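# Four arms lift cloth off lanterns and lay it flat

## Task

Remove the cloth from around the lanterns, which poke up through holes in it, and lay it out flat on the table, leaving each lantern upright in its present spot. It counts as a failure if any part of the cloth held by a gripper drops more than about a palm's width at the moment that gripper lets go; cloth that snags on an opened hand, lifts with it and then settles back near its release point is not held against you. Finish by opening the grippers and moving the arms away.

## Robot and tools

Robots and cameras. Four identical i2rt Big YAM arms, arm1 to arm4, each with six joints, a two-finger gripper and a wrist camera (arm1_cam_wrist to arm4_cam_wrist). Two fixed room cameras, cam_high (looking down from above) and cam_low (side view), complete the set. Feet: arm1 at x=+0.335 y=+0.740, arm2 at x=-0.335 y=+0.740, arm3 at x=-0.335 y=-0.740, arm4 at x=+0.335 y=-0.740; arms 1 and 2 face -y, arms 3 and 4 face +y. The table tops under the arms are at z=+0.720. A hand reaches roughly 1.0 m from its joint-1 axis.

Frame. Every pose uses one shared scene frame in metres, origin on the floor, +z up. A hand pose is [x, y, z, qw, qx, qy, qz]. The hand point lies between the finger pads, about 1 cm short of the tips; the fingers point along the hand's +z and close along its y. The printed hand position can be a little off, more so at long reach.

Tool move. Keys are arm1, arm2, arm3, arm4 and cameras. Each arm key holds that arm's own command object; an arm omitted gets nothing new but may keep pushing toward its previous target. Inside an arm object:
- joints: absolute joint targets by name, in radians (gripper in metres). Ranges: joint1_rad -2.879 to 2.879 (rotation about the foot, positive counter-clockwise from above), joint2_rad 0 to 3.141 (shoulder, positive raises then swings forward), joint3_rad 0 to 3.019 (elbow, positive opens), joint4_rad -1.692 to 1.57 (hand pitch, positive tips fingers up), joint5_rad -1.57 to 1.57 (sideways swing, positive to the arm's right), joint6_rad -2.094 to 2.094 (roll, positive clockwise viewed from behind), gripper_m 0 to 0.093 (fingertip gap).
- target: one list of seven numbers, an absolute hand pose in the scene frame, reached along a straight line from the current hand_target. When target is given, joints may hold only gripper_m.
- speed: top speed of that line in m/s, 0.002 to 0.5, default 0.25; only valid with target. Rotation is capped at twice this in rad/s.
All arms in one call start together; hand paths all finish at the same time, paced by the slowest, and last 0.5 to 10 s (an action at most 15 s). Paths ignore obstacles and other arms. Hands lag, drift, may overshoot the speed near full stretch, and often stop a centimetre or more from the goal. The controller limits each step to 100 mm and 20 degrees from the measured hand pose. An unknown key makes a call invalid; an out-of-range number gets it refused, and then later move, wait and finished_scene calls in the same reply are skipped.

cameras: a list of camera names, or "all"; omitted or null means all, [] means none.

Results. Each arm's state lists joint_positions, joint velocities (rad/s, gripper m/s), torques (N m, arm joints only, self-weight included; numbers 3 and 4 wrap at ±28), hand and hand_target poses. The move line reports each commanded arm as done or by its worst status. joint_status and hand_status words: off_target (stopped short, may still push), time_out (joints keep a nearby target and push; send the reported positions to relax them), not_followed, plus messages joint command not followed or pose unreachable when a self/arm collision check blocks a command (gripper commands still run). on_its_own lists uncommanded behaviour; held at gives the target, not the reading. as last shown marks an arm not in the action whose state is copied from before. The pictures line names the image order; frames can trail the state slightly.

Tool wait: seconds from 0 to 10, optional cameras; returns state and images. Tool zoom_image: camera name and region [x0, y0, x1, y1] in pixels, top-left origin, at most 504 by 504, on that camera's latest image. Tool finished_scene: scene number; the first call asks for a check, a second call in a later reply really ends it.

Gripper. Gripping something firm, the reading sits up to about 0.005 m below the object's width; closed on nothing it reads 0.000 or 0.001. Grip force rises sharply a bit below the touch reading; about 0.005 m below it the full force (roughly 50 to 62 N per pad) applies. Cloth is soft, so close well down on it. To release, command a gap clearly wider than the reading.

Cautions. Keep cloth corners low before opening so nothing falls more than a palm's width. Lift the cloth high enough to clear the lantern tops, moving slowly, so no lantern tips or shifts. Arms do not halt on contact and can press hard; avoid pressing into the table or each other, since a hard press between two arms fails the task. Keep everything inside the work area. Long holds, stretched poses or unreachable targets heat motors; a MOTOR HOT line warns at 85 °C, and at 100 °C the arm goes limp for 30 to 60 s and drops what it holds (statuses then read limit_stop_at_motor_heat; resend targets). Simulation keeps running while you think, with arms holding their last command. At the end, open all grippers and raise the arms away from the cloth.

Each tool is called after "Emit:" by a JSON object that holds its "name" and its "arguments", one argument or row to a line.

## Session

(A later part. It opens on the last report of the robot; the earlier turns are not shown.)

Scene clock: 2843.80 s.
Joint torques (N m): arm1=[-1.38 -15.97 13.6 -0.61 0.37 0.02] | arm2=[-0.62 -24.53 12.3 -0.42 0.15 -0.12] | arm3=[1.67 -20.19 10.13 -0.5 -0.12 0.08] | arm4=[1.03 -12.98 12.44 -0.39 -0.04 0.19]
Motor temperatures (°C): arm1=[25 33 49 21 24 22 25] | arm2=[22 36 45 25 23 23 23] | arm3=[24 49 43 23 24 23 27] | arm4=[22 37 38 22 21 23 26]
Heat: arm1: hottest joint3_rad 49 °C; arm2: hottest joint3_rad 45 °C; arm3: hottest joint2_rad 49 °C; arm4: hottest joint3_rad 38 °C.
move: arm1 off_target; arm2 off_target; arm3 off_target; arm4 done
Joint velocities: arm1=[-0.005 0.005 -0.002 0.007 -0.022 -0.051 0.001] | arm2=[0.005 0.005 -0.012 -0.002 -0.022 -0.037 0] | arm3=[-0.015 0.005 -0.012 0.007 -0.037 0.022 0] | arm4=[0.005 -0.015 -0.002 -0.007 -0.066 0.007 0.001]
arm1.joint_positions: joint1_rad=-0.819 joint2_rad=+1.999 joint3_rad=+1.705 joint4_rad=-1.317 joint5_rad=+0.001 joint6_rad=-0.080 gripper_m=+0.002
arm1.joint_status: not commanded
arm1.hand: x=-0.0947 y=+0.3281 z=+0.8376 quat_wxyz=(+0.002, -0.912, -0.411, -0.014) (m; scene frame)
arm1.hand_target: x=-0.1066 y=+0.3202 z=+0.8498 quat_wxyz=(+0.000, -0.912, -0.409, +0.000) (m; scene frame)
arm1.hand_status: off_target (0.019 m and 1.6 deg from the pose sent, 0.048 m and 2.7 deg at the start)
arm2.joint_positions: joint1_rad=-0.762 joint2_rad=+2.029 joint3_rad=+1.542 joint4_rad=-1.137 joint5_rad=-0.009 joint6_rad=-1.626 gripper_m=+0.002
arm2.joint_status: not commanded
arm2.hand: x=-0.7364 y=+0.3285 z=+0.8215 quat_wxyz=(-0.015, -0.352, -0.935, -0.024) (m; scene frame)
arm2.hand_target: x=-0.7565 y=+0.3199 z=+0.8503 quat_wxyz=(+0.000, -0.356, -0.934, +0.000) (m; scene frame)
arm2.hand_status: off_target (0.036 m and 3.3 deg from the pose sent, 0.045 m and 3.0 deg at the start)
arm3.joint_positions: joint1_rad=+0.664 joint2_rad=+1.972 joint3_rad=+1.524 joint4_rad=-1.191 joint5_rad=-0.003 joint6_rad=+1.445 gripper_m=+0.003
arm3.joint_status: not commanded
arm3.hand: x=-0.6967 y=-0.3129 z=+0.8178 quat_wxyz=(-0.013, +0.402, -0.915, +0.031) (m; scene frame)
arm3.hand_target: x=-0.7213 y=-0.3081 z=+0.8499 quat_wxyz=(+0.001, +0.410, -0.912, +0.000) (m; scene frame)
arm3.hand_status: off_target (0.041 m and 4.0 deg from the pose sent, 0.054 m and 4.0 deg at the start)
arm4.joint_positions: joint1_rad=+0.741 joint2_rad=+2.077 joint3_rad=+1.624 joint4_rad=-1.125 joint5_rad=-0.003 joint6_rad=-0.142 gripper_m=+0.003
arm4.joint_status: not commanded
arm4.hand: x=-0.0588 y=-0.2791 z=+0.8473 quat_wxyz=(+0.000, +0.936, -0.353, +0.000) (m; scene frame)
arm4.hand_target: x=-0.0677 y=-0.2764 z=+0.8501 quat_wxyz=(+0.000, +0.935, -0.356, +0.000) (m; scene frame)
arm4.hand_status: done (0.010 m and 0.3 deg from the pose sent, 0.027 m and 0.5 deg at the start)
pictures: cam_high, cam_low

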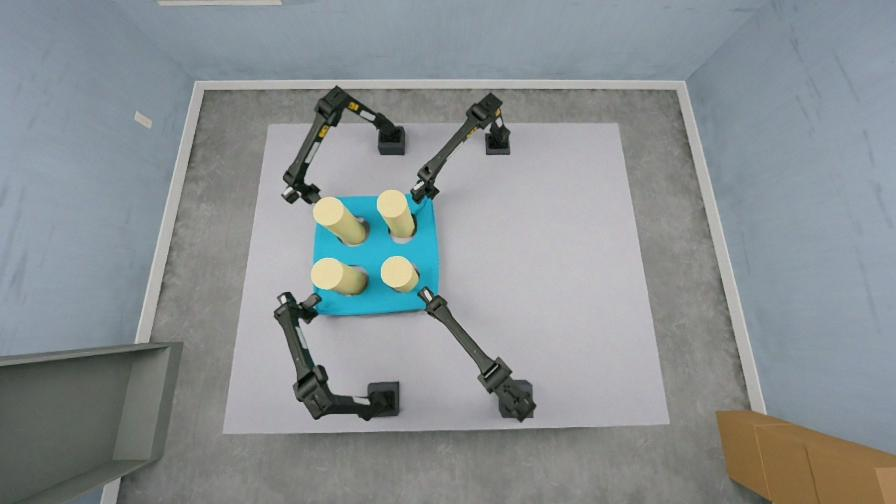

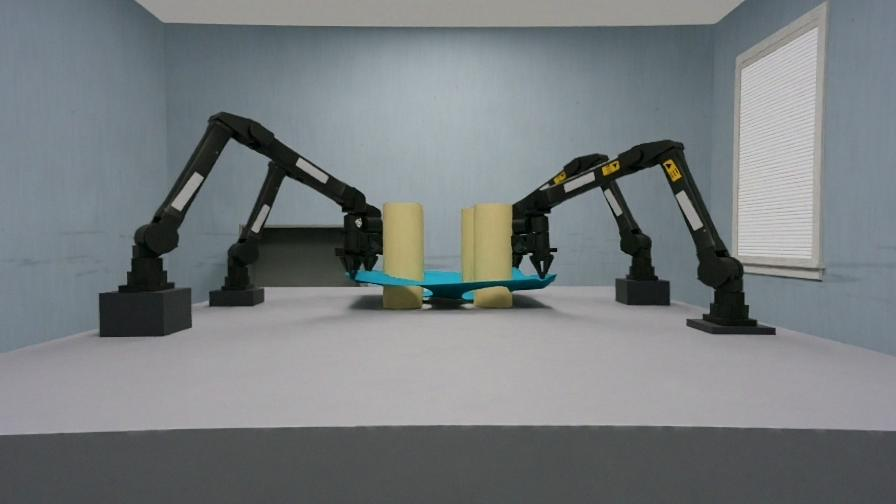

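Emit:
{"name": "move", "arguments": {
  "arm1": {"target": [-0.107, 0.32, 1.03, 0.0436, 0.9047, 0.4056, -0.123], "speed": 0.12},
  "arm2": {"target": [-0.766, 0.312, 1.03, -0.053, 0.3528, 0.9265, -0.1193], "speed": 0.12},
  "arm3": {"target": [-0.735, -0.309, 1.03, 0.0389, 0.4056, -0.9047, -0.1246], "speed": 0.12},
  "arm4": {"target": [-0.071, -0.272, 1.03, -0.0626, 0.9265, -0.3528, -0.1145], "speed": 0.12},
  "cameras": ["cam_high", "cam_low"]
}}

Emit:
{"name": "zoom_image", "arguments": {
  "camera": "cam_high",
  "region": [300, 180, 430, 310]
}}

Scene clock: 2852.47 s.
Joint torques (N m): arm1=[-0.91 -16.21 14.75 -0.12 0.28 -0.02] | arm2=[-0.73 -21.13 14.42 0.14 0.01 -0.13] | arm3=[1.9 -17.67 11.69 0.12 -0.03 0.11] | arm4=[0.56 -11.99 14.19 0.06 0.11 0.18]
Motor temperatures (°C): arm1=[25 33 51 21 24 22 25] | arm2=[22 37 46 25 23 23 23] | arm3=[24 49 44 23 24 23 27] | arm4=[22 37 38 22 21 23 26]
Heat: arm1: hottest joint3_rad 51 °C; arm2: hottest joint3_rad 46 °C; arm3: hottest joint2_rad 49 °C; arm4: hottest joint3_rad 38 °C.
move: arm1 off_target; arm2 off_target; arm3 off_target; arm4 off_target
Joint velocities: arm1=[-0.005 0.005 0.012 0.007 -0.007 -0.066 0.001] | arm2=[-0.005 0.005 0.017 -0.017 0.081 0.007 0] | arm3=[0.005 0.005 0.007 0.007 -0.037 -0.066 0] | arm4=[0.005 -0.015 -0.027 0.007 -0.066 -0.022 -0.001]
arm1.joint_positions: joint1_rad=-0.819 joint2_rad=+1.810 joint3_rad=+1.839 joint4_rad=-1.409 joint5_rad=+0.006 joint6_rad=-0.080 gripper_m=+0.002
arm1.joint_status: not commanded
arm1.hand: x=-0.1013 y=+0.3242 z=+0.9990 quat_wxyz=(-0.034, -0.907, -0.408, +0.096) (m; scene frame)
arm1.hand_target: x=-0.1070 y=+0.3199 z=+1.0307 quat_wxyz=(-0.042, -0.904, -0.408, +0.124) (m; scene frame)
arm1.hand_status: off_target (0.032 m and 3.4 deg from the pose sent, 0.193 m and 16.6 deg at the start)
arm2.joint_positions: joint1_rad=-0.764 joint2_rad=+1.774 joint3_rad=+1.630 joint4_rad=-1.222 joint5_rad=-0.009 joint6_rad=-1.626 gripper_m=+0.002
arm2.joint_status: not commanded
arm2.hand: x=-0.7500 y=+0.3158 z=+0.9977 quat_wxyz=(+0.037, -0.351, -0.931, +0.093) (m; scene frame)
arm2.hand_target: x=-0.7666 y=+0.3121 z=+1.0299 quat_wxyz=(+0.053, -0.353, -0.926, +0.120) (m; scene frame)
arm2.hand_status: off_target (0.036 m and 3.5 deg from the pose sent, 0.211 m and 18.2 deg at the start)
arm3.joint_positions: joint1_rad=+0.679 joint2_rad=+1.736 joint3_rad=+1.643 joint4_rad=-1.294 joint5_rad=-0.003 joint6_rad=+1.457 gripper_m=+0.003
arm3.joint_status: not commanded
arm3.hand: x=-0.7151 y=-0.3073 z=+0.9914 quat_wxyz=(+0.023, +0.402, -0.911, -0.089) (m; scene frame)
arm3.hand_target: x=-0.7353 y=-0.3087 z=+1.0294 quat_wxyz=(+0.040, +0.407, -0.904, -0.124) (m; scene frame)
arm3.hand_status: off_target (0.043 m and 4.5 deg from the pose sent, 0.216 m and 18.9 deg at the start)
arm4.joint_positions: joint1_rad=+0.745 joint2_rad=+1.811 joint3_rad=+1.656 joint4_rad=-1.178 joint5_rad=-0.007 joint6_rad=-0.142 gripper_m=+0.003
arm4.joint_status: not commanded
arm4.hand: x=-0.0651 y=-0.2773 z=+1.0162 quat_wxyz=(-0.057, +0.929, -0.348, -0.109) (m; scene frame)
arm4.hand_target: x=-0.0700 y=-0.2733 z=+1.0306 quat_wxyz=(-0.062, +0.926, -0.353, -0.115) (m; scene frame)
arm4.hand_status: off_target (0.016 m and 1.1 deg from the pose sent, 0.183 m and 15.0 deg at the start)
pictures: cam_high, cam_low

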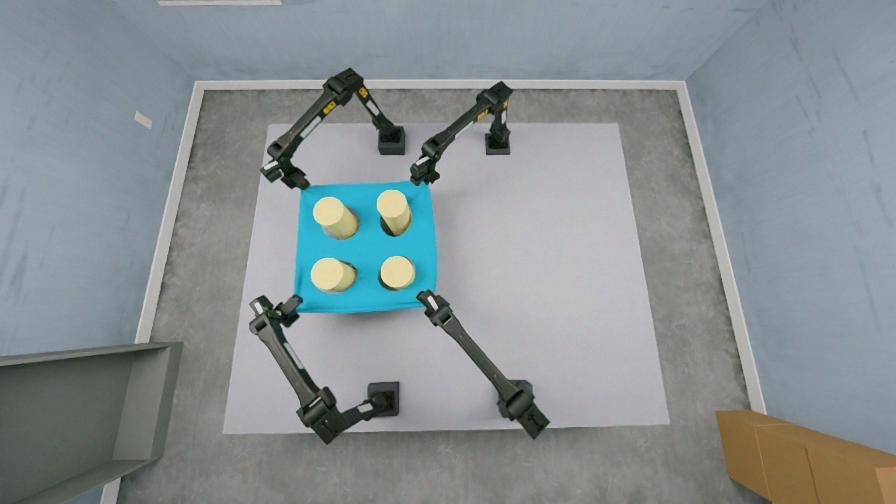

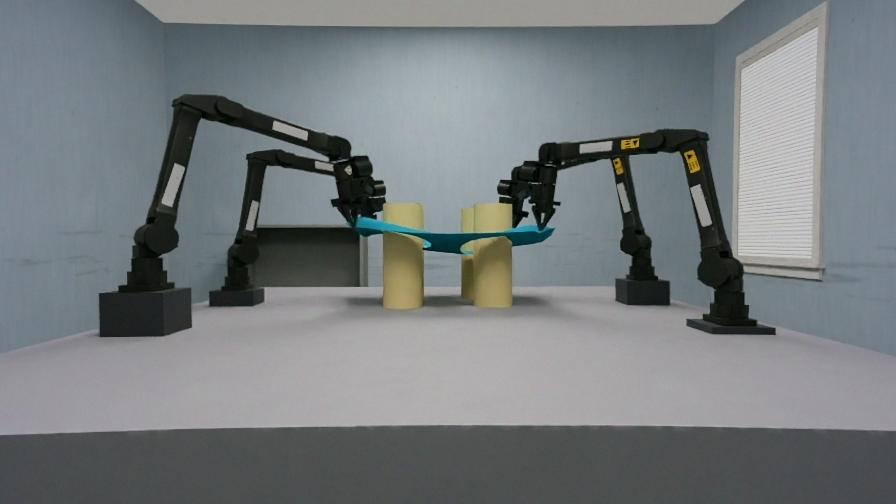

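Scaled by 3.877.

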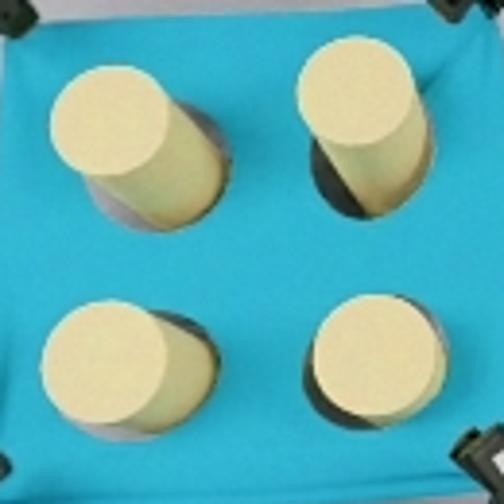

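Emit:
{"name": "move", "arguments": {
  "arm1": {"target": [-0.099, 0.317, 1.25, 0.1232, 0.8519, 0.3819, -0.3366], "speed": 0.15},
  "arm2": {"target": [-0.758, 0.309, 1.25, -0.137, 0.3344, 0.8781, -0.3134], "speed": 0.15},
  "arm3": {"target": [-0.727, -0.311, 1.25, 0.1072, 0.3844, -0.8575, -0.3248], "speed": 0.15},
  "arm4": {"target": [-0.062, -0.276, 1.24, -0.1559, 0.8836, -0.3365, -0.2859], "speed": 0.15},
  "cameras": ["cam_high", "cam_low"]
}}

Emit:
{"name": "zoom_image", "arguments": {
  "camera": "cam_high",
  "region": [265, 170, 455, 322]
}}

Emit:
{"name": "zoom_image", "arguments": {
  "camera": "cam_low",
  "region": [320, 170, 600, 330]
}}

Scene clock: 2864.63 s.
Joint torques (N m): arm1=[-0.56 -13.33 14.84 1.39 0.32 0.07] | arm2=[0.44 -17.96 15.13 2.02 0.03 0.04] | arm3=[0.97 -13.8 11.7 1.42 -0.31 -0.04] | arm4=[-0.21 -10.23 15.35 1.47 0.18 0.13]
Motor temperatures (°C): arm1=[25 35 52 21 24 22 25] | arm2=[22 35 46 25 22 23 24] | arm3=[24 50 46 23 24 23 27] | arm4=[22 36 38 22 21 23 27]
Heat: arm1: hottest joint3_rad 52 °C; arm2: hottest joint3_rad 46 °C; arm3: hottest joint2_rad 50 °C; arm4: hottest joint3_rad 38 °C.
move: arm1 off_target; arm2 off_target; arm3 off_target; arm4 off_target
Joint velocities: arm1=[-0.015 0.005 0.007 0.017 -0.051 -0.066 0] | arm2=[-0.005 -0.015 0.017 0.012 -0.022 -0.037 0.001] | arm3=[0.005 -0.015 0.012 0.007 -0.022 0.007 0] | arm4=[-0.005 -0.005 0.022 0.002 -0.022 0.081 0]
arm1.joint_positions: joint1_rad=-0.809 joint2_rad=+1.651 joint3_rad=+2.087 joint4_rad=-1.363 joint5_rad=+0.012 joint6_rad=-0.080 gripper_m=+0.002
arm1.joint_status: not commanded
arm1.hand: x=-0.1021 y=+0.3179 z=+1.2144 quat_wxyz=(-0.107, -0.862, -0.391, +0.304) (m; scene frame)
arm1.hand_target: x=-0.0984 y=+0.3175 z=+1.2510 quat_wxyz=(-0.119, -0.850, -0.385, +0.338) (m; scene frame)
arm1.hand_status: off_target (0.036 m and 4.4 deg from the pose sent, 0.251 m and 30.4 deg at the start)
arm2.joint_positions: joint1_rad=-0.764 joint2_rad=+1.554 joint3_rad=+1.808 joint4_rad=-1.211 joint5_rad=-0.009 joint6_rad=-1.626 gripper_m=+0.002
arm2.joint_status: not commanded
arm2.hand: x=-0.7516 y=+0.3137 z=+1.2108 quat_wxyz=(+0.118, -0.335, -0.893, +0.276) (m; scene frame)
arm2.hand_target: x=-0.7579 y=+0.3092 z=+1.2501 quat_wxyz=(+0.136, -0.335, -0.878, +0.314) (m; scene frame)
arm2.hand_status: off_target (0.040 m and 5.1 deg from the pose sent, 0.252 m and 28.5 deg at the start)
arm3.joint_positions: joint1_rad=+0.675 joint2_rad=+1.540 joint3_rad=+1.878 joint4_rad=-1.294 joint5_rad=-0.008 joint6_rad=+1.458 gripper_m=+0.003
arm3.joint_status: not commanded
arm3.hand: x=-0.7184 y=-0.3055 z=+1.2126 quat_wxyz=(+0.088, +0.385, -0.872, -0.290) (m; scene frame)
arm3.hand_target: x=-0.7277 y=-0.3101 z=+1.2499 quat_wxyz=(+0.108, +0.387, -0.856, -0.324) (m; scene frame)
arm3.hand_status: off_target (0.039 m and 4.8 deg from the pose sent, 0.259 m and 29.4 deg at the start)
arm4.joint_positions: joint1_rad=+0.745 joint2_rad=+1.579 joint3_rad=+1.778 joint4_rad=-1.162 joint5_rad=-0.013 joint6_rad=-0.142 gripper_m=+0.003
arm4.joint_status: not commanded
arm4.hand: x=-0.0616 y=-0.2836 z=+1.2143 quat_wxyz=(-0.141, +0.893, -0.333, -0.268) (m; scene frame)
arm4.hand_target: x=-0.0603 y=-0.2781 z=+1.2404 quat_wxyz=(-0.155, +0.883, -0.337, -0.287) (m; scene frame)
arm4.hand_status: off_target (0.027 m and 2.9 deg from the pose sent, 0.224 m and 23.9 deg at the start)
pictures: cam_high, cam_low

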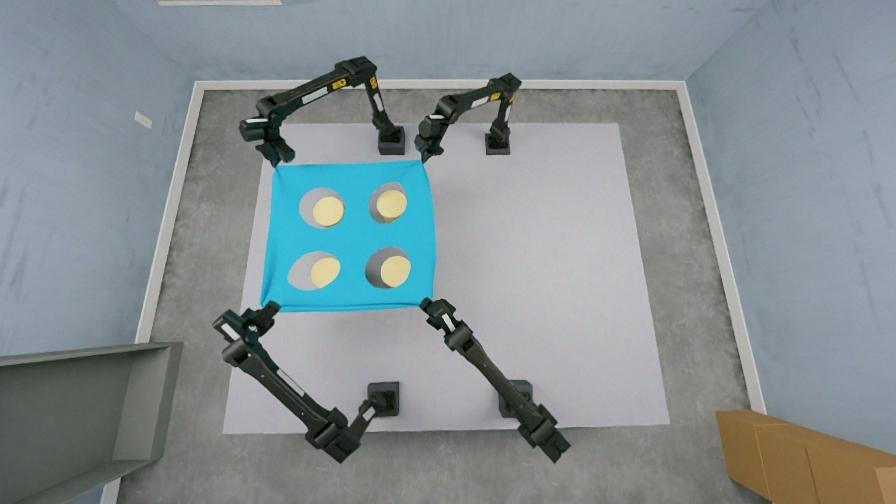

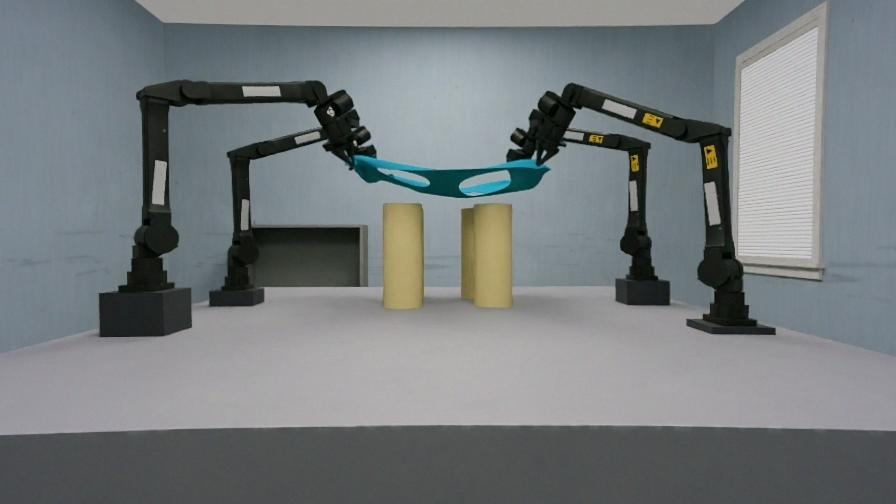

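Scaled by 2.653.

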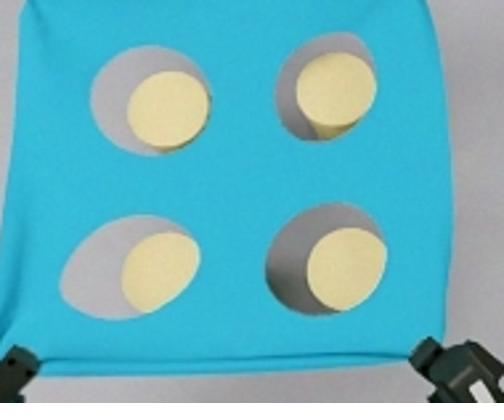

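Scaled by 1.800.

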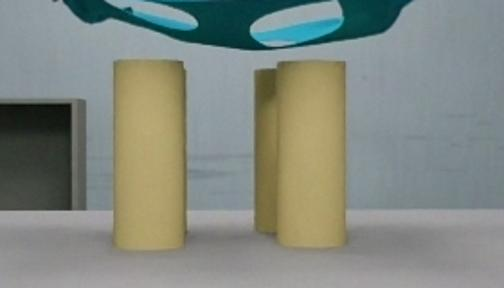

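Emit:
{"name": "move", "arguments": {
  "arm1": {"target": [-0.098, 0.327, 1.285, 0.1416, 0.827, 0.3708, -0.3982], "speed": 0.12},
  "arm2": {"target": [-0.76, 0.315, 1.28, -0.1561, 0.3288, 0.8634, -0.3494], "speed": 0.12},
  "arm3": {"target": [-0.729, -0.317, 1.27, 0.1103, 0.3844, -0.8575, -0.3237], "speed": 0.12},
  "arm4": {"target": [-0.06, -0.284, 1.255, -0.1622, 0.8782, -0.3344, -0.3011], "speed": 0.12},
  "cameras": ["cam_high", "cam_low"]
}}

Emit:
{"name": "zoom_image", "arguments": {
  "camera": "cam_low",
  "region": [320, 130, 600, 290]
}}

Emit:
{"name": "zoom_image", "arguments": {
  "camera": "cam_high",
  "region": [255, 150, 455, 320]
}}

Scene clock: 2884.53 s.
Joint torques (N m): arm1=[-1.55 -12.4 9.83 1.68 0.2 0.03] | arm2=[-0.38 -17.44 14.63 2.26 0.08 -0.05] | arm3=[1.79 -12.81 11.64 0.84 -0.18 0.06] | arm4=[0.44 -10.17 14.76 1.58 0.28 0.17]
Motor temperatures (°C): arm1=[25 34 55 21 24 22 25] | arm2=[22 36 49 25 22 23 24] | arm3=[24 48 47 23 24 23 28] | arm4=[22 36 43 22 21 23 27]
Heat: arm1: hottest joint3_rad 55 °C; arm2: hottest joint3_rad 49 °C; arm3: hottest joint2_rad 48 °C; arm4: hottest joint3_rad 43 °C.
move: arm1 off_target; arm2 off_target; arm3 off_target; arm4 off_target
Joint velocities: arm1=[-0.015 -0.015 -0.007 -0.002 -0.125 -0.007 0] | arm2=[0.015 0.005 0.002 -0.002 0.007 -0.051 0] | arm3=[0.005 -0.005 -0.002 0.002 -0.022 0.022 -0.001] | arm4=[0.005 -0.015 0.007 -0.007 0.022 0.007 0.001]
arm1.joint_positions: joint1_rad=-0.809 joint2_rad=+1.579 joint3_rad=+2.085 joint4_rad=-1.243 joint5_rad=+0.012 joint6_rad=-0.080 gripper_m=+0.002
arm1.joint_status: not commanded
arm1.hand: x=-0.0985 y=+0.3220 z=+1.2752 quat_wxyz=(-0.137, -0.831, -0.376, +0.387) (m; scene frame)
arm1.hand_target: x=-0.0981 y=+0.3270 z=+1.2857 quat_wxyz=(-0.140, -0.826, -0.372, +0.399) (m; scene frame)
arm1.hand_status: off_target (0.011 m and 1.6 deg from the pose sent, 0.071 m and 12.3 deg at the start)
arm2.joint_positions: joint1_rad=-0.764 joint2_rad=+1.516 joint3_rad=+1.808 joint4_rad=-1.163 joint5_rad=-0.009 joint6_rad=-1.626 gripper_m=+0.002
arm2.joint_status: not commanded
arm2.hand: x=-0.7506 y=+0.3146 z=+1.2394 quat_wxyz=(+0.135, -0.330, -0.880, +0.313) (m; scene frame)
arm2.hand_target: x=-0.7584 y=+0.3165 z=+1.2798 quat_wxyz=(+0.156, -0.329, -0.863, +0.350) (m; scene frame)
arm2.hand_status: off_target (0.042 m and 5.2 deg from the pose sent, 0.070 m and 10.1 deg at the start)
arm3.joint_positions: joint1_rad=+0.675 joint2_rad=+1.540 joint3_rad=+1.946 joint4_rad=-1.335 joint5_rad=-0.008 joint6_rad=+1.463 gripper_m=+0.003
arm3.joint_status: not commanded
arm3.hand: x=-0.7161 y=-0.3088 z=+1.2408 quat_wxyz=(+0.093, +0.382, -0.869, -0.302) (m; scene frame)
arm3.hand_target: x=-0.7282 y=-0.3176 z=+1.2699 quat_wxyz=(+0.111, +0.385, -0.857, -0.324) (m; scene frame)
arm3.hand_status: off_target (0.033 m and 3.4 deg from the pose sent, 0.060 m and 4.9 deg at the start)
arm4.joint_positions: joint1_rad=+0.745 joint2_rad=+1.557 joint3_rad=+1.778 joint4_rad=-1.150 joint5_rad=-0.013 joint6_rad=-0.142 gripper_m=+0.003
arm4.joint_status: not commanded
arm4.hand: x=-0.0595 y=-0.2860 z=+1.2285 quat_wxyz=(-0.149, +0.888, -0.331, -0.282) (m; scene frame)
arm4.hand_target: x=-0.0592 y=-0.2849 z=+1.2546 quat_wxyz=(-0.162, +0.878, -0.334, -0.301) (m; scene frame)
arm4.hand_status: off_target (0.027 m and 2.9 deg from the pose sent, 0.041 m and 4.8 deg at the start)
pictures: cam_high, cam_low

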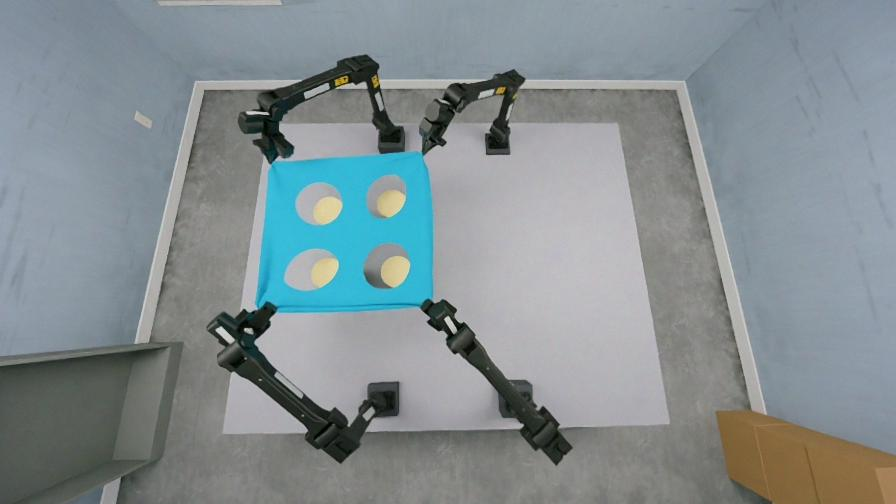

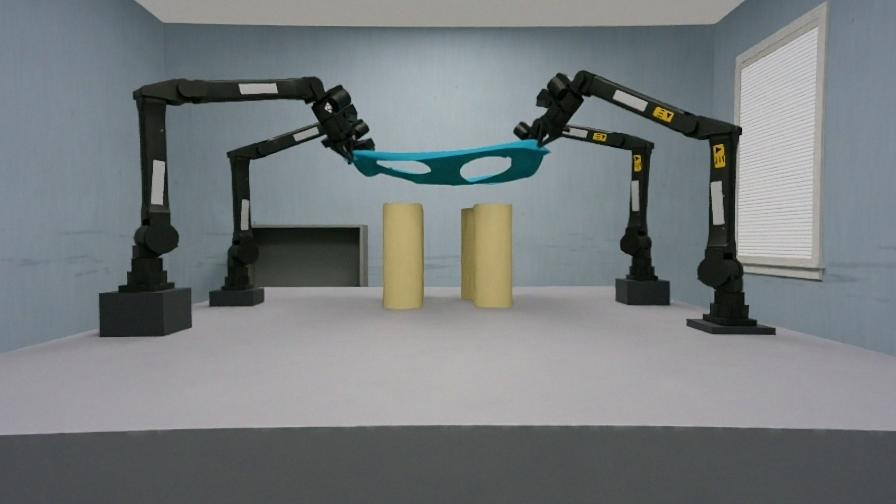

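Scaled by 1.800.

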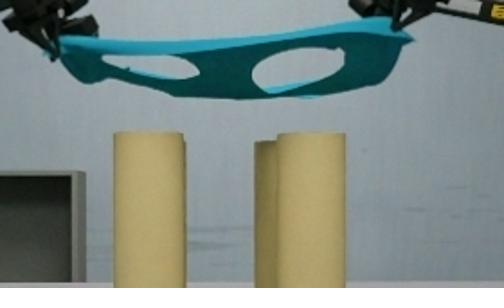

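Scaled by 2.520.

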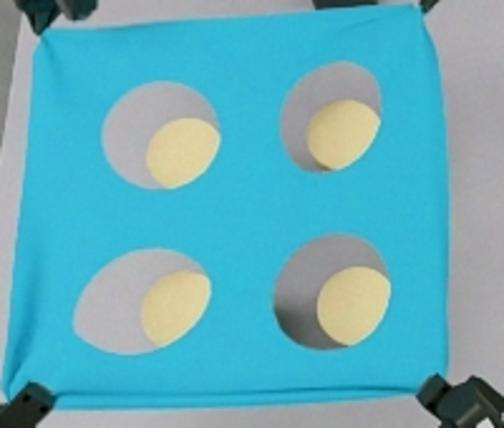

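Emit:
{"name": "move", "arguments": {
  "arm1": {"target": [0.562, 0.327, 1.285, 0.3409, 0.8575, 0.3844, 0.0277], "speed": 0.22},
  "arm2": {"target": [-0.1, 0.316, 1.28, 0.2614, 0.3344, 0.8782, -0.2205], "speed": 0.22},
  "arm3": {"target": [-0.069, -0.317, 1.275, -0.2847, 0.3844, -0.8575, -0.1895], "speed": 0.22},
  "arm4": {"target": [0.6, -0.284, 1.265, -0.3375, 0.8782, -0.3344, 0.0556], "speed": 0.22},
  "cameras": ["cam_high", "cam_low"]
}}

Emit:
{"name": "zoom_image", "arguments": {
  "camera": "cam_high",
  "region": [300, 180, 430, 310]
}}

Scene clock: 2904.30 s.
Joint torques (N m): arm1=[-0.67 -8.06 11.58 1.73 0.06 0.11] | arm2=[0.21 -12.57 11.99 1.95 0.09 0.06] | arm3=[0.73 -11.46 10.41 1.39 -0.11 -0.17] | arm4=[-1.14 -5.95 15.94 2.22 0.12 -0.03]
Motor temperatures (°C): arm1=[25 34 50 21 24 22 25] | arm2=[22 35 50 25 22 23 24] | arm3=[24 47 49 23 24 23 28] | arm4=[22 36 44 22 21 23 27]
Heat: arm1: hottest joint3_rad 50 °C; arm2: hottest joint3_rad 50 °C; arm3: hottest joint3_rad 49 °C; arm4: hottest joint3_rad 44 °C.
move: arm1 off_target; arm2 off_target; arm3 off_target; arm4 off_target
Joint velocities: arm1=[-0.005 0.015 -0.007 0.002 -0.037 0.007 -0.001] | arm2=[-0.005 -0.005 -0.007 -0.002 -0.081 -0.022 -0.001] | arm3=[-0.005 -0.005 -0.002 -0.017 -0.007 0.066 0] | arm4=[-0.005 -0.015 -0.002 0.002 0.007 -0.066 0.001]
arm1.joint_positions: joint1_rad=+0.484 joint2_rad=+1.353 joint3_rad=+1.924 joint4_rad=-1.495 joint5_rad=-0.009 joint6_rad=+1.232 gripper_m=+0.002
arm1.joint_status: not commanded
arm1.hand: x=+0.5663 y=+0.3296 z=+1.2688 quat_wxyz=(-0.321, -0.864, -0.388, -0.025) (m; scene frame)
arm1.hand_target: x=+0.5700 y=+0.3319 z=+1.2857 quat_wxyz=(-0.342, -0.857, -0.383, -0.032) (m; scene frame)
arm1.hand_status: off_target (0.017 m and 2.4 deg from the pose sent, 0.661 m and 53.5 deg at the start)
arm2.joint_positions: joint1_rad=+0.527 joint2_rad=+1.307 joint3_rad=+1.670 joint4_rad=-1.289 joint5_rad=+0.003 joint6_rad=-0.347 gripper_m=+0.002
arm2.joint_status: not commanded
arm2.hand: x=-0.0937 y=+0.3080 z=+1.2595 quat_wxyz=(-0.241, -0.331, -0.889, +0.204) (m; scene frame)
arm2.hand_target: x=-0.0953 y=+0.3068 z=+1.2808 quat_wxyz=(-0.260, -0.334, -0.879, +0.220) (m; scene frame)
arm2.hand_status: off_target (0.023 m and 3.3 deg from the pose sent, 0.652 m and 46.9 deg at the start)
arm3.joint_positions: joint1_rad=-0.611 joint2_rad=+1.383 joint3_rad=+1.780 joint4_rad=-1.338 joint5_rad=-0.003 joint6_rad=+0.187 gripper_m=+0.003
arm3.joint_status: not commanded
arm3.hand: x=-0.0593 y=-0.3112 z=+1.2448 quat_wxyz=(-0.261, +0.375, -0.872, -0.176) (m; scene frame)
arm3.hand_target: x=-0.0654 y=-0.3098 z=+1.2749 quat_wxyz=(-0.286, +0.382, -0.856, -0.196) (m; scene frame)
arm3.hand_status: off_target (0.032 m and 3.7 deg from the pose sent, 0.648 m and 45.5 deg at the start)
arm4.joint_positions: joint1_rad=-0.463 joint2_rad=+1.341 joint3_rad=+1.584 joint4_rad=-1.181 joint5_rad=+0.008 joint6_rad=-1.354 gripper_m=+0.003
arm4.joint_status: not commanded
arm4.hand: x=+0.5853 y=-0.2889 z=+1.2379 quat_wxyz=(-0.310, +0.889, -0.334, +0.045) (m; scene frame)
arm4.hand_target: x=+0.5996 y=-0.2856 z=+1.2649 quat_wxyz=(-0.339, +0.878, -0.334, +0.057) (m; scene frame)
arm4.hand_status: off_target (0.031 m and 3.6 deg from the pose sent, 0.661 m and 44.6 deg at the start)
pictures: cam_high, cam_low

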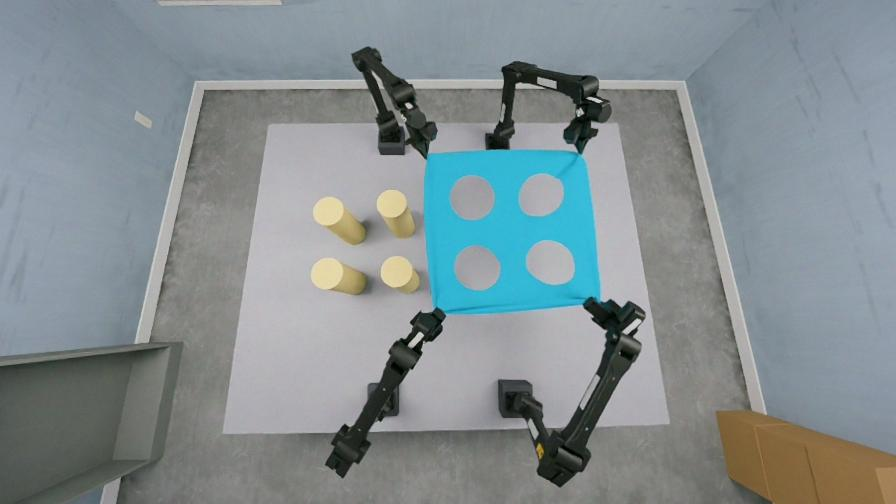

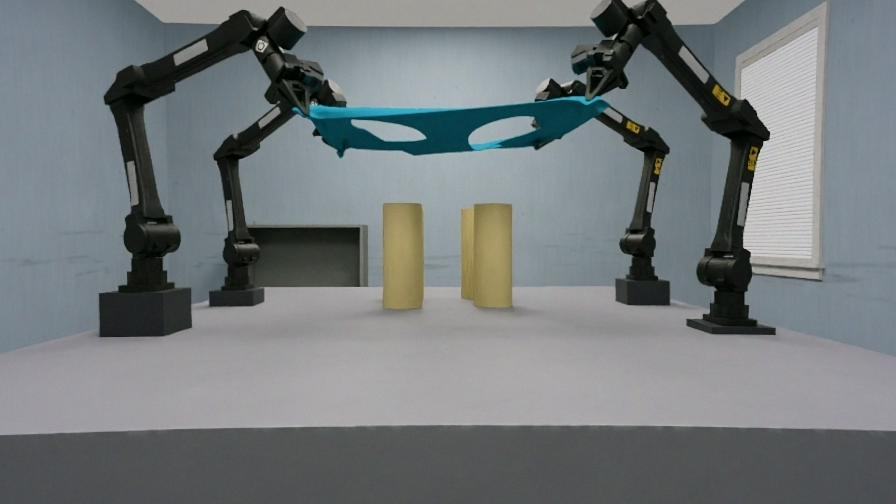

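Scaled by 3.877.

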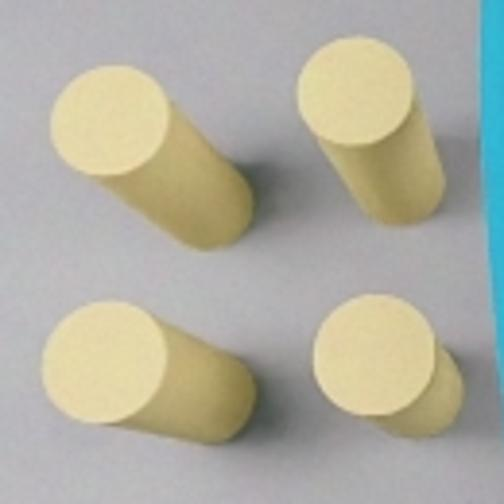

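Lowering the cloth straight down toward the empty part of the table with all four arms.

Emit:
{"name": "move", "arguments": {
  "arm1": {"target": [0.567, 0.334, 0.88, 0, 0.9125, 0.4091, 0], "speed": 0.2},
  "arm2": {"target": [-0.09, 0.322, 0.88, 0, 0.3559, 0.9345, 0], "speed": 0.2},
  "arm3": {"target": [-0.055, -0.32, 0.88, 0, 0.4091, -0.9125, 0], "speed": 0.2},
  "arm4": {"target": [0.602, -0.283, 0.88, 0, 0.9345, -0.3559, 0], "speed": 0.2},
  "cameras": ["cam_high", "cam_low"]
}}

Scene clock: 2919.13 s.
Joint torques (N m): arm1=[-1.14 -11.93 9.13 0.21 -0.23 0.15] | arm2=[2.08 -18.78 7.35 0.31 -0.19 0.01] | arm3=[-0.32 -15.62 6.27 -0.1 0.23 -0.14] | arm4=[-1.67 -11.52 10.24 0.59 0.13 -0.05]
Motor temperatures (°C): arm1=[24 33 51 21 24 22 25] | arm2=[22 34 48 25 22 23 24] | arm3=[24 46 50 23 24 23 28] | arm4=[22 35 42 22 21 23 27]
Heat: arm1: hottest joint3_rad 51 °C; arm2: hottest joint3_rad 48 °C; arm3: hottest joint3_rad 50 °C; arm4: hottest joint3_rad 42 °C.
move: arm1 done; arm2 done; arm3 done; arm4 off_target
Joint velocities: arm1=[-0.015 0.005 0.007 0.002 -0.007 -0.037 0.001] | arm2=[-0.005 -0.005 -0.012 -0.017 -0.022 -0.037 -0.001] | arm3=[-0.005 -0.005 0.002 -0.017 -0.007 -0.051 -0.001] | arm4=[-0.024 -0.005 -0.002 -0.012 -0.007 0.022 0]
arm1.joint_positions: joint1_rad=+0.484 joint2_rad=+1.628 joint3_rad=+1.283 joint4_rad=-1.248 joint5_rad=-0.013 joint6_rad=+1.232 gripper_m=+0.002
arm1.joint_status: not commanded
arm1.hand: x=+0.5597 y=+0.3341 z=+0.8731 quat_wxyz=(+0.007, -0.914, -0.406, +0.000) (m; scene frame)
arm1.hand_target: x=+0.5657 y=+0.3362 z=+0.8779 quat_wxyz=(+0.001, -0.914, -0.406, -0.006) (m; scene frame)
arm1.hand_status: done (0.010 m and 0.9 deg from the pose sent, 0.389 m and 37.6 deg at the start)
arm2.joint_positions: joint1_rad=+0.533 joint2_rad=+1.718 joint3_rad=+1.239 joint4_rad=-1.084 joint5_rad=+0.010 joint6_rad=-0.319 gripper_m=+0.002
arm2.joint_status: not commanded
arm2.hand: x=-0.0960 y=+0.3174 z=+0.8796 quat_wxyz=(+0.000, -0.358, -0.934, +0.004) (m; scene frame)
arm2.hand_target: x=-0.0919 y=+0.3256 z=+0.8794 quat_wxyz=(+0.001, -0.356, -0.935, +0.001) (m; scene frame)
arm2.hand_status: done (0.008 m and 0.6 deg from the pose sent, 0.380 m and 36.8 deg at the start)
arm3.joint_positions: joint1_rad=-0.620 joint2_rad=+1.744 joint3_rad=+1.346 joint4_rad=-1.180 joint5_rad=-0.003 joint6_rad=+0.161 gripper_m=+0.003
arm3.joint_status: not commanded
arm3.hand: x=-0.0587 y=-0.3198 z=+0.8783 quat_wxyz=(-0.001, +0.402, -0.916, -0.001) (m; scene frame)
arm3.hand_target: x=-0.0579 y=-0.3246 z=+0.8797 quat_wxyz=(+0.000, +0.406, -0.914, +0.000) (m; scene frame)
arm3.hand_status: done (0.004 m and 0.9 deg from the pose sent, 0.365 m and 36.8 deg at the start)
arm4.joint_positions: joint1_rad=-0.463 joint2_rad=+1.865 joint3_rad=+1.362 joint4_rad=-1.098 joint5_rad=+0.005 joint6_rad=-1.358 gripper_m=+0.003
arm4.joint_status: not commanded
arm4.hand: x=+0.5865 y=-0.2807 z=+0.8730 quat_wxyz=(+0.012, +0.937, -0.348, -0.002) (m; scene frame)
arm4.hand_target: x=+0.6033 y=-0.2807 z=+0.8790 quat_wxyz=(+0.000, +0.935, -0.355, +0.003) (m; scene frame)
arm4.hand_status: off_target (0.017 m and 1.7 deg from the pose sent, 0.358 m and 36.6 deg at the start)
pictures: cam_high, cam_low

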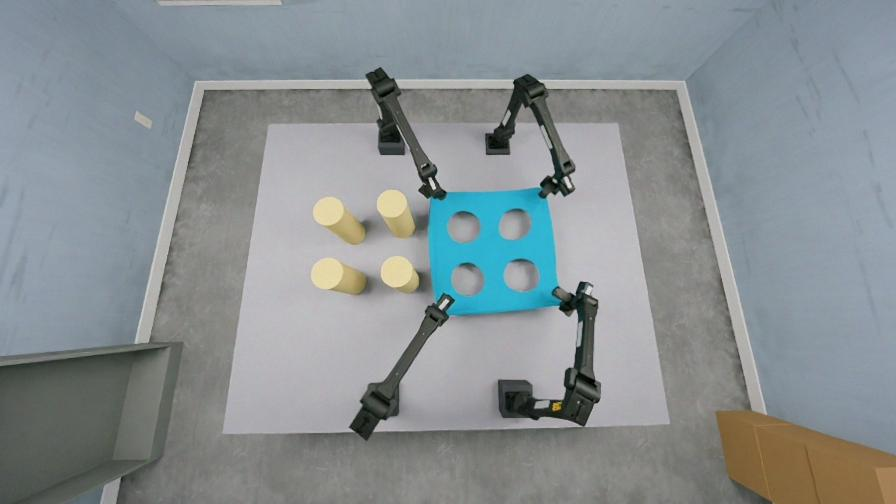

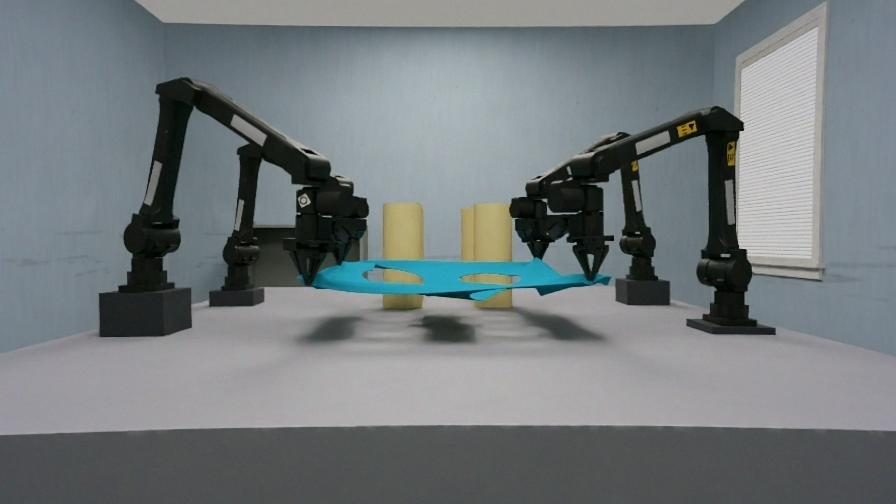

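Emit:
{"name": "move", "arguments": {
  "arm1": {"target": [0.576, 0.335, 0.732, 0, 0.9125, 0.4091, 0], "speed": 0.09},
  "arm2": {"target": [-0.092, 0.328, 0.732, 0, 0.3559, 0.9345, 0], "speed": 0.09},
  "arm3": {"target": [-0.058, -0.326, 0.732, 0, 0.4091, -0.9125, 0], "speed": 0.09},
  "arm4": {"target": [0.616, -0.285, 0.732, 0, 0.9345, -0.3559, 0], "speed": 0.09},
  "cameras": ["cam_high", "cam_low"]
}}

Scene clock: 2926.50 s.
Joint torques (N m): arm1=[-0.15 -11.93 7.31 0.36 0.19 0.14] | arm2=[1.96 -17.9 5.07 0.39 -0.29 0.02] | arm3=[-0.09 -14.86 4.68 -0.03 0.13 -0.15] | arm4=[-2.14 -11.22 7.31 0.94 0.11 -0.07]
Motor temperatures (°C): arm1=[24 32 49 21 24 22 26] | arm2=[22 34 47 25 22 23 24] | arm3=[24 46 50 23 24 23 28] | arm4=[22 35 42 22 21 23 27]
Heat: arm1: hottest joint3_rad 49 °C; arm2: hottest joint3_rad 47 °C; arm3: hottest joint3_rad 50 °C; arm4: hottest joint3_rad 42 °C.
move: arm1 done; arm2 off_target; arm3 off_target; arm4 off_target
Joint velocities: arm1=[0.005 -0.005 0.002 -0.007 0.037 -0.066 0] | arm2=[-0.005 0.015 -0.007 -0.012 -0.007 0.037 -0.001] | arm3=[0.005 -0.005 0.002 -0.007 -0.022 0.022 0.001] | arm4=[0.024 -0.024 -0.007 -0.007 0.022 -0.066 0.001]
arm1.joint_positions: joint1_rad=+0.506 joint2_rad=+1.812 joint3_rad=+1.120 joint4_rad=-0.885 joint5_rad=-0.010 joint6_rad=+1.249 gripper_m=+0.002
arm1.joint_status: not commanded
arm1.hand: x=+0.5704 y=+0.3322 z=+0.7360 quat_wxyz=(-0.002, -0.913, -0.409, +0.000) (m; scene frame)
arm1.hand_target: x=+0.5755 y=+0.3362 z=+0.7320 quat_wxyz=(+0.000, -0.912, -0.409, +0.000) (m; scene frame)
arm1.hand_status: done (0.007 m and 0.2 deg from the pose sent, 0.142 m and 0.9 deg at the start)
arm2.joint_positions: joint1_rad=+0.534 joint2_rad=+1.937 joint3_rad=+1.114 joint4_rad=-0.722 joint5_rad=+0.009 joint6_rad=-0.318 gripper_m=+0.002
arm2.joint_status: not commanded
arm2.hand: x=-0.0944 y=+0.3168 z=+0.7403 quat_wxyz=(-0.007, -0.358, -0.934, +0.010) (m; scene frame)
arm2.hand_target: x=-0.0931 y=+0.3293 z=+0.7325 quat_wxyz=(+0.000, -0.356, -0.934, +0.000) (m; scene frame)
arm2.hand_status: off_target (0.014 m and 1.4 deg from the pose sent, 0.148 m and 0.6 deg at the start)
arm3.joint_positions: joint1_rad=-0.624 joint2_rad=+1.923 joint3_rad=+1.194 joint4_rad=-0.823 joint5_rad=-0.002 joint6_rad=+0.153 gripper_m=+0.003
arm3.joint_status: not commanded
arm3.hand: x=-0.0549 y=-0.3183 z=+0.7430 quat_wxyz=(-0.013, +0.404, -0.915, -0.008) (m; scene frame)
arm3.hand_target: x=-0.0591 y=-0.3277 z=+0.7335 quat_wxyz=(+0.000, +0.409, -0.913, +0.000) (m; scene frame)
arm3.hand_status: off_target (0.014 m and 1.8 deg from the pose sent, 0.146 m and 0.9 deg at the start)
arm4.joint_positions: joint1_rad=-0.486 joint2_rad=+2.084 joint3_rad=+1.294 joint4_rad=-0.786 joint5_rad=+0.000 joint6_rad=-1.382 gripper_m=+0.003
arm4.joint_status: not commanded
arm4.hand: x=+0.6010 y=-0.2761 z=+0.7395 quat_wxyz=(+0.000, +0.938, -0.348, -0.003) (m; scene frame)
arm4.hand_target: x=+0.6161 y=-0.2846 z=+0.7314 quat_wxyz=(+0.000, +0.934, -0.356, +0.000) (m; scene frame)
arm4.hand_status: off_target (0.019 m and 1.1 deg from the pose sent, 0.144 m and 1.7 deg at the start)
pictures: cam_high, cam_low

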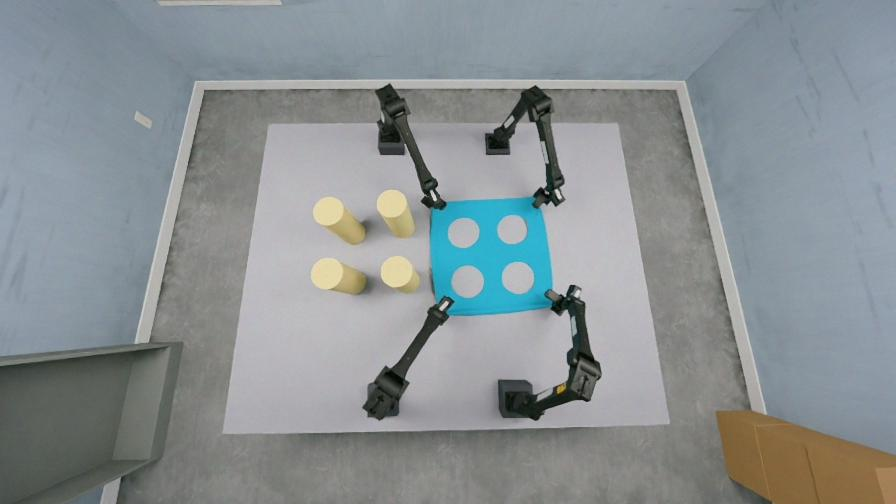

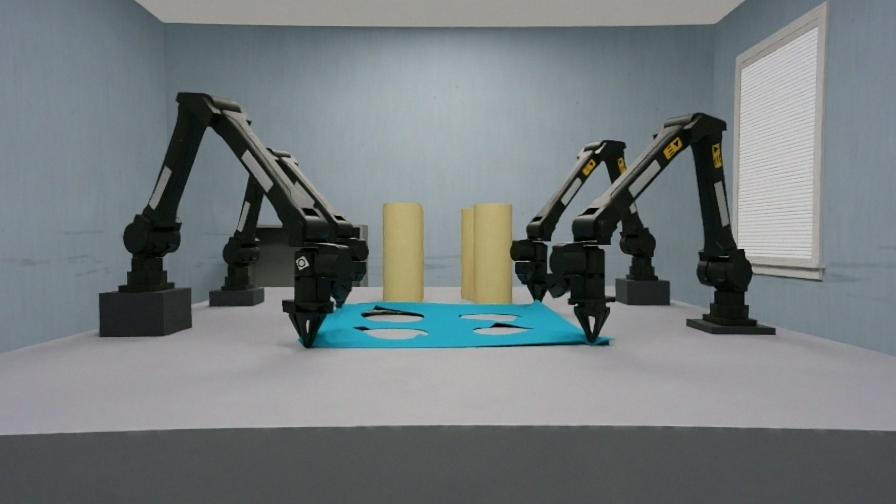

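Emit:
{"name": "move", "arguments": {
  "arm1": {"target": [0.586, 0.343, 0.716, 0, 0.9125, 0.4091, 0], "speed": 0.06},
  "arm2": {"target": [-0.102, 0.341, 0.712, 0, 0.3559, 0.9345, 0], "speed": 0.06},
  "arm3": {"target": [-0.07, -0.34, 0.711, 0, 0.4091, -0.9125, 0], "speed": 0.06},
  "arm4": {"target": [0.628, -0.297, 0.712, 0, 0.9345, -0.3559, 0], "speed": 0.06},
  "cameras": ["cam_high", "cam_low"]
}}

Emit:
{"name": "zoom_image", "arguments": {
  "camera": "cam_high",
  "region": [410, 180, 580, 330]
}}

Emit:
{"name": "zoom_image", "arguments": {
  "camera": "cam_low",
  "region": [270, 270, 640, 370]
}}

Scene clock: 2932.07 s.
Joint torques (N m): arm1=[0.21 -9.64 6.45 0.59 -0.25 0.18] | arm2=[1.55 -16.97 4.18 0.23 -0.2 -0.02] | arm3=[0.32 -14.04 3.07 -0.08 0.11 -0.11] | arm4=[-3.49 -9.41 6.19 1.59 0.52 -0.08]
Motor temperatures (°C): arm1=[24 33 49 21 24 22 26] | arm2=[22 34 46 25 22 23 24] | arm3=[24 46 49 23 24 23 28] | arm4=[22 36 41 22 21 23 28]
Heat: arm1: hottest joint3_rad 49 °C; arm2: hottest joint3_rad 46 °C; arm3: hottest joint3_rad 49 °C; arm4: hottest joint3_rad 41 °C.
move: arm1 off_target; arm2 off_target; arm3 off_target; arm4 off_target
Joint velocities: arm1=[-0.005 -0.005 -0.017 0.002 0.037 -0.007 -0.001] | arm2=[0.005 0.005 0.012 -0.017 -0.081 0.037 0] | arm3=[-0.024 -0.005 -0.002 0.002 -0.007 -0.051 -0.001] | arm4=[-0.015 0.015 -0.002 -0.012 -0.007 -0.007 -0.001]
arm1.joint_positions: joint1_rad=+0.523 joint2_rad=+1.814 joint3_rad=+1.113 joint4_rad=-0.853 joint5_rad=-0.001 joint6_rad=+1.275 gripper_m=+0.002
arm1.joint_status: not commanded
arm1.hand: x=+0.5778 y=+0.3318 z=+0.7330 quat_wxyz=(-0.013, -0.914, -0.405, +0.004) (m; scene frame)
arm1.hand_target: x=+0.5851 y=+0.3437 z=+0.7165 quat_wxyz=(+0.000, -0.913, -0.409, +0.000) (m; scene frame)
arm1.hand_status: off_target (0.022 m and 1.7 deg from the pose sent, 0.028 m and 0.2 deg at the start)
arm2.joint_positions: joint1_rad=+0.534 joint2_rad=+1.939 joint3_rad=+1.070 joint4_rad=-0.649 joint5_rad=+0.007 joint6_rad=-0.318 gripper_m=+0.002
arm2.joint_status: not commanded
arm2.hand: x=-0.0970 y=+0.3220 z=+0.7284 quat_wxyz=(-0.018, -0.358, -0.933, +0.018) (m; scene frame)
arm2.hand_target: x=-0.1022 y=+0.3413 z=+0.7131 quat_wxyz=(+0.000, -0.356, -0.934, +0.000) (m; scene frame)
arm2.hand_status: off_target (0.026 m and 2.9 deg from the pose sent, 0.038 m and 1.4 deg at the start)
arm3.joint_positions: joint1_rad=-0.624 joint2_rad=+1.923 joint3_rad=+1.151 joint4_rad=-0.748 joint5_rad=-0.002 joint6_rad=+0.153 gripper_m=+0.003
arm3.joint_status: not commanded
arm3.hand: x=-0.0567 y=-0.3210 z=+0.7312 quat_wxyz=(-0.026, +0.404, -0.914, -0.017) (m; scene frame)
arm3.hand_target: x=-0.0701 y=-0.3406 z=+0.7124 quat_wxyz=(+0.000, +0.409, -0.913, +0.000) (m; scene frame)
arm3.hand_status: off_target (0.031 m and 3.6 deg from the pose sent, 0.042 m and 1.8 deg at the start)
arm4.joint_positions: joint1_rad=-0.500 joint2_rad=+2.084 joint3_rad=+1.286 joint4_rad=-0.755 joint5_rad=-0.011 joint6_rad=-1.413 gripper_m=+0.003
arm4.joint_status: not commanded
arm4.hand: x=+0.6075 y=-0.2759 z=+0.7373 quat_wxyz=(-0.012, +0.941, -0.339, -0.006) (m; scene frame)
arm4.hand_target: x=+0.6262 y=-0.2979 z=+0.7132 quat_wxyz=(+0.001, +0.935, -0.356, +0.000) (m; scene frame)
arm4.hand_status: off_target (0.039 m and 2.6 deg from the pose sent, 0.044 m and 1.1 deg at the start)
pictures: cam_high, cam_low

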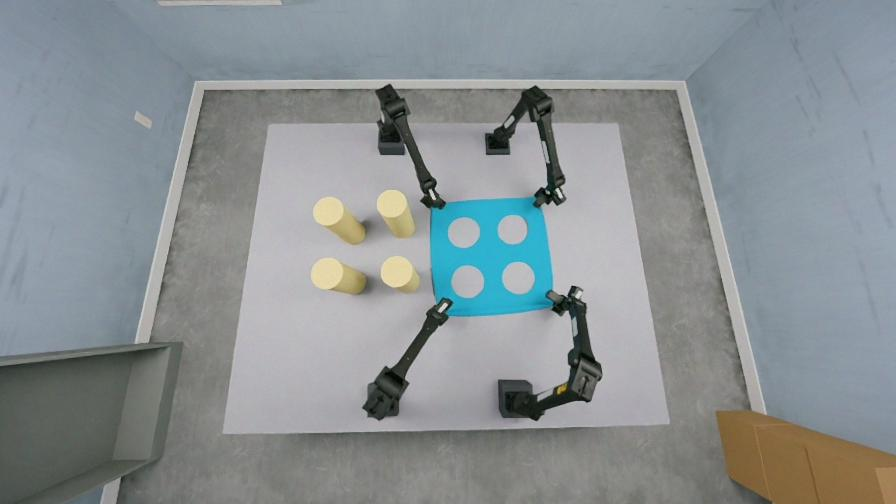

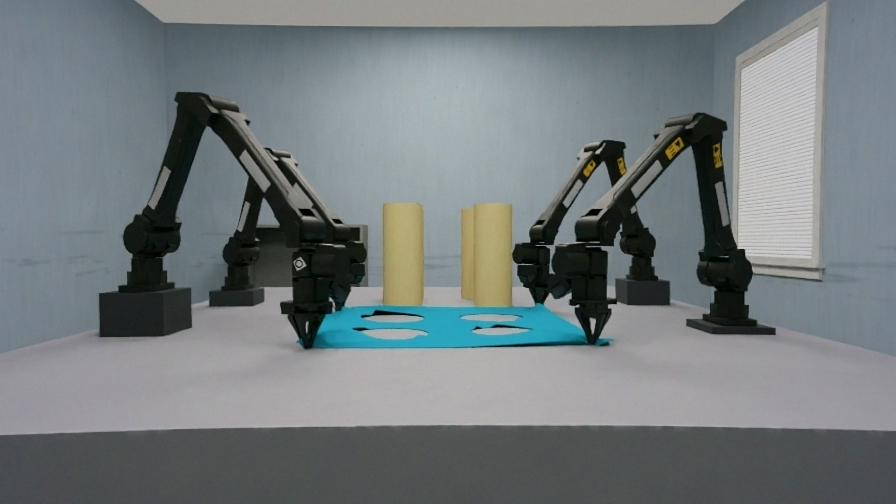

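Scaled by 2.965.

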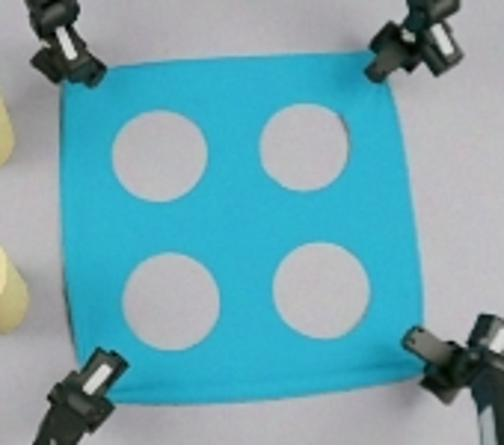

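Scaled by 1.362.

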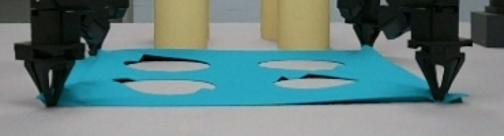

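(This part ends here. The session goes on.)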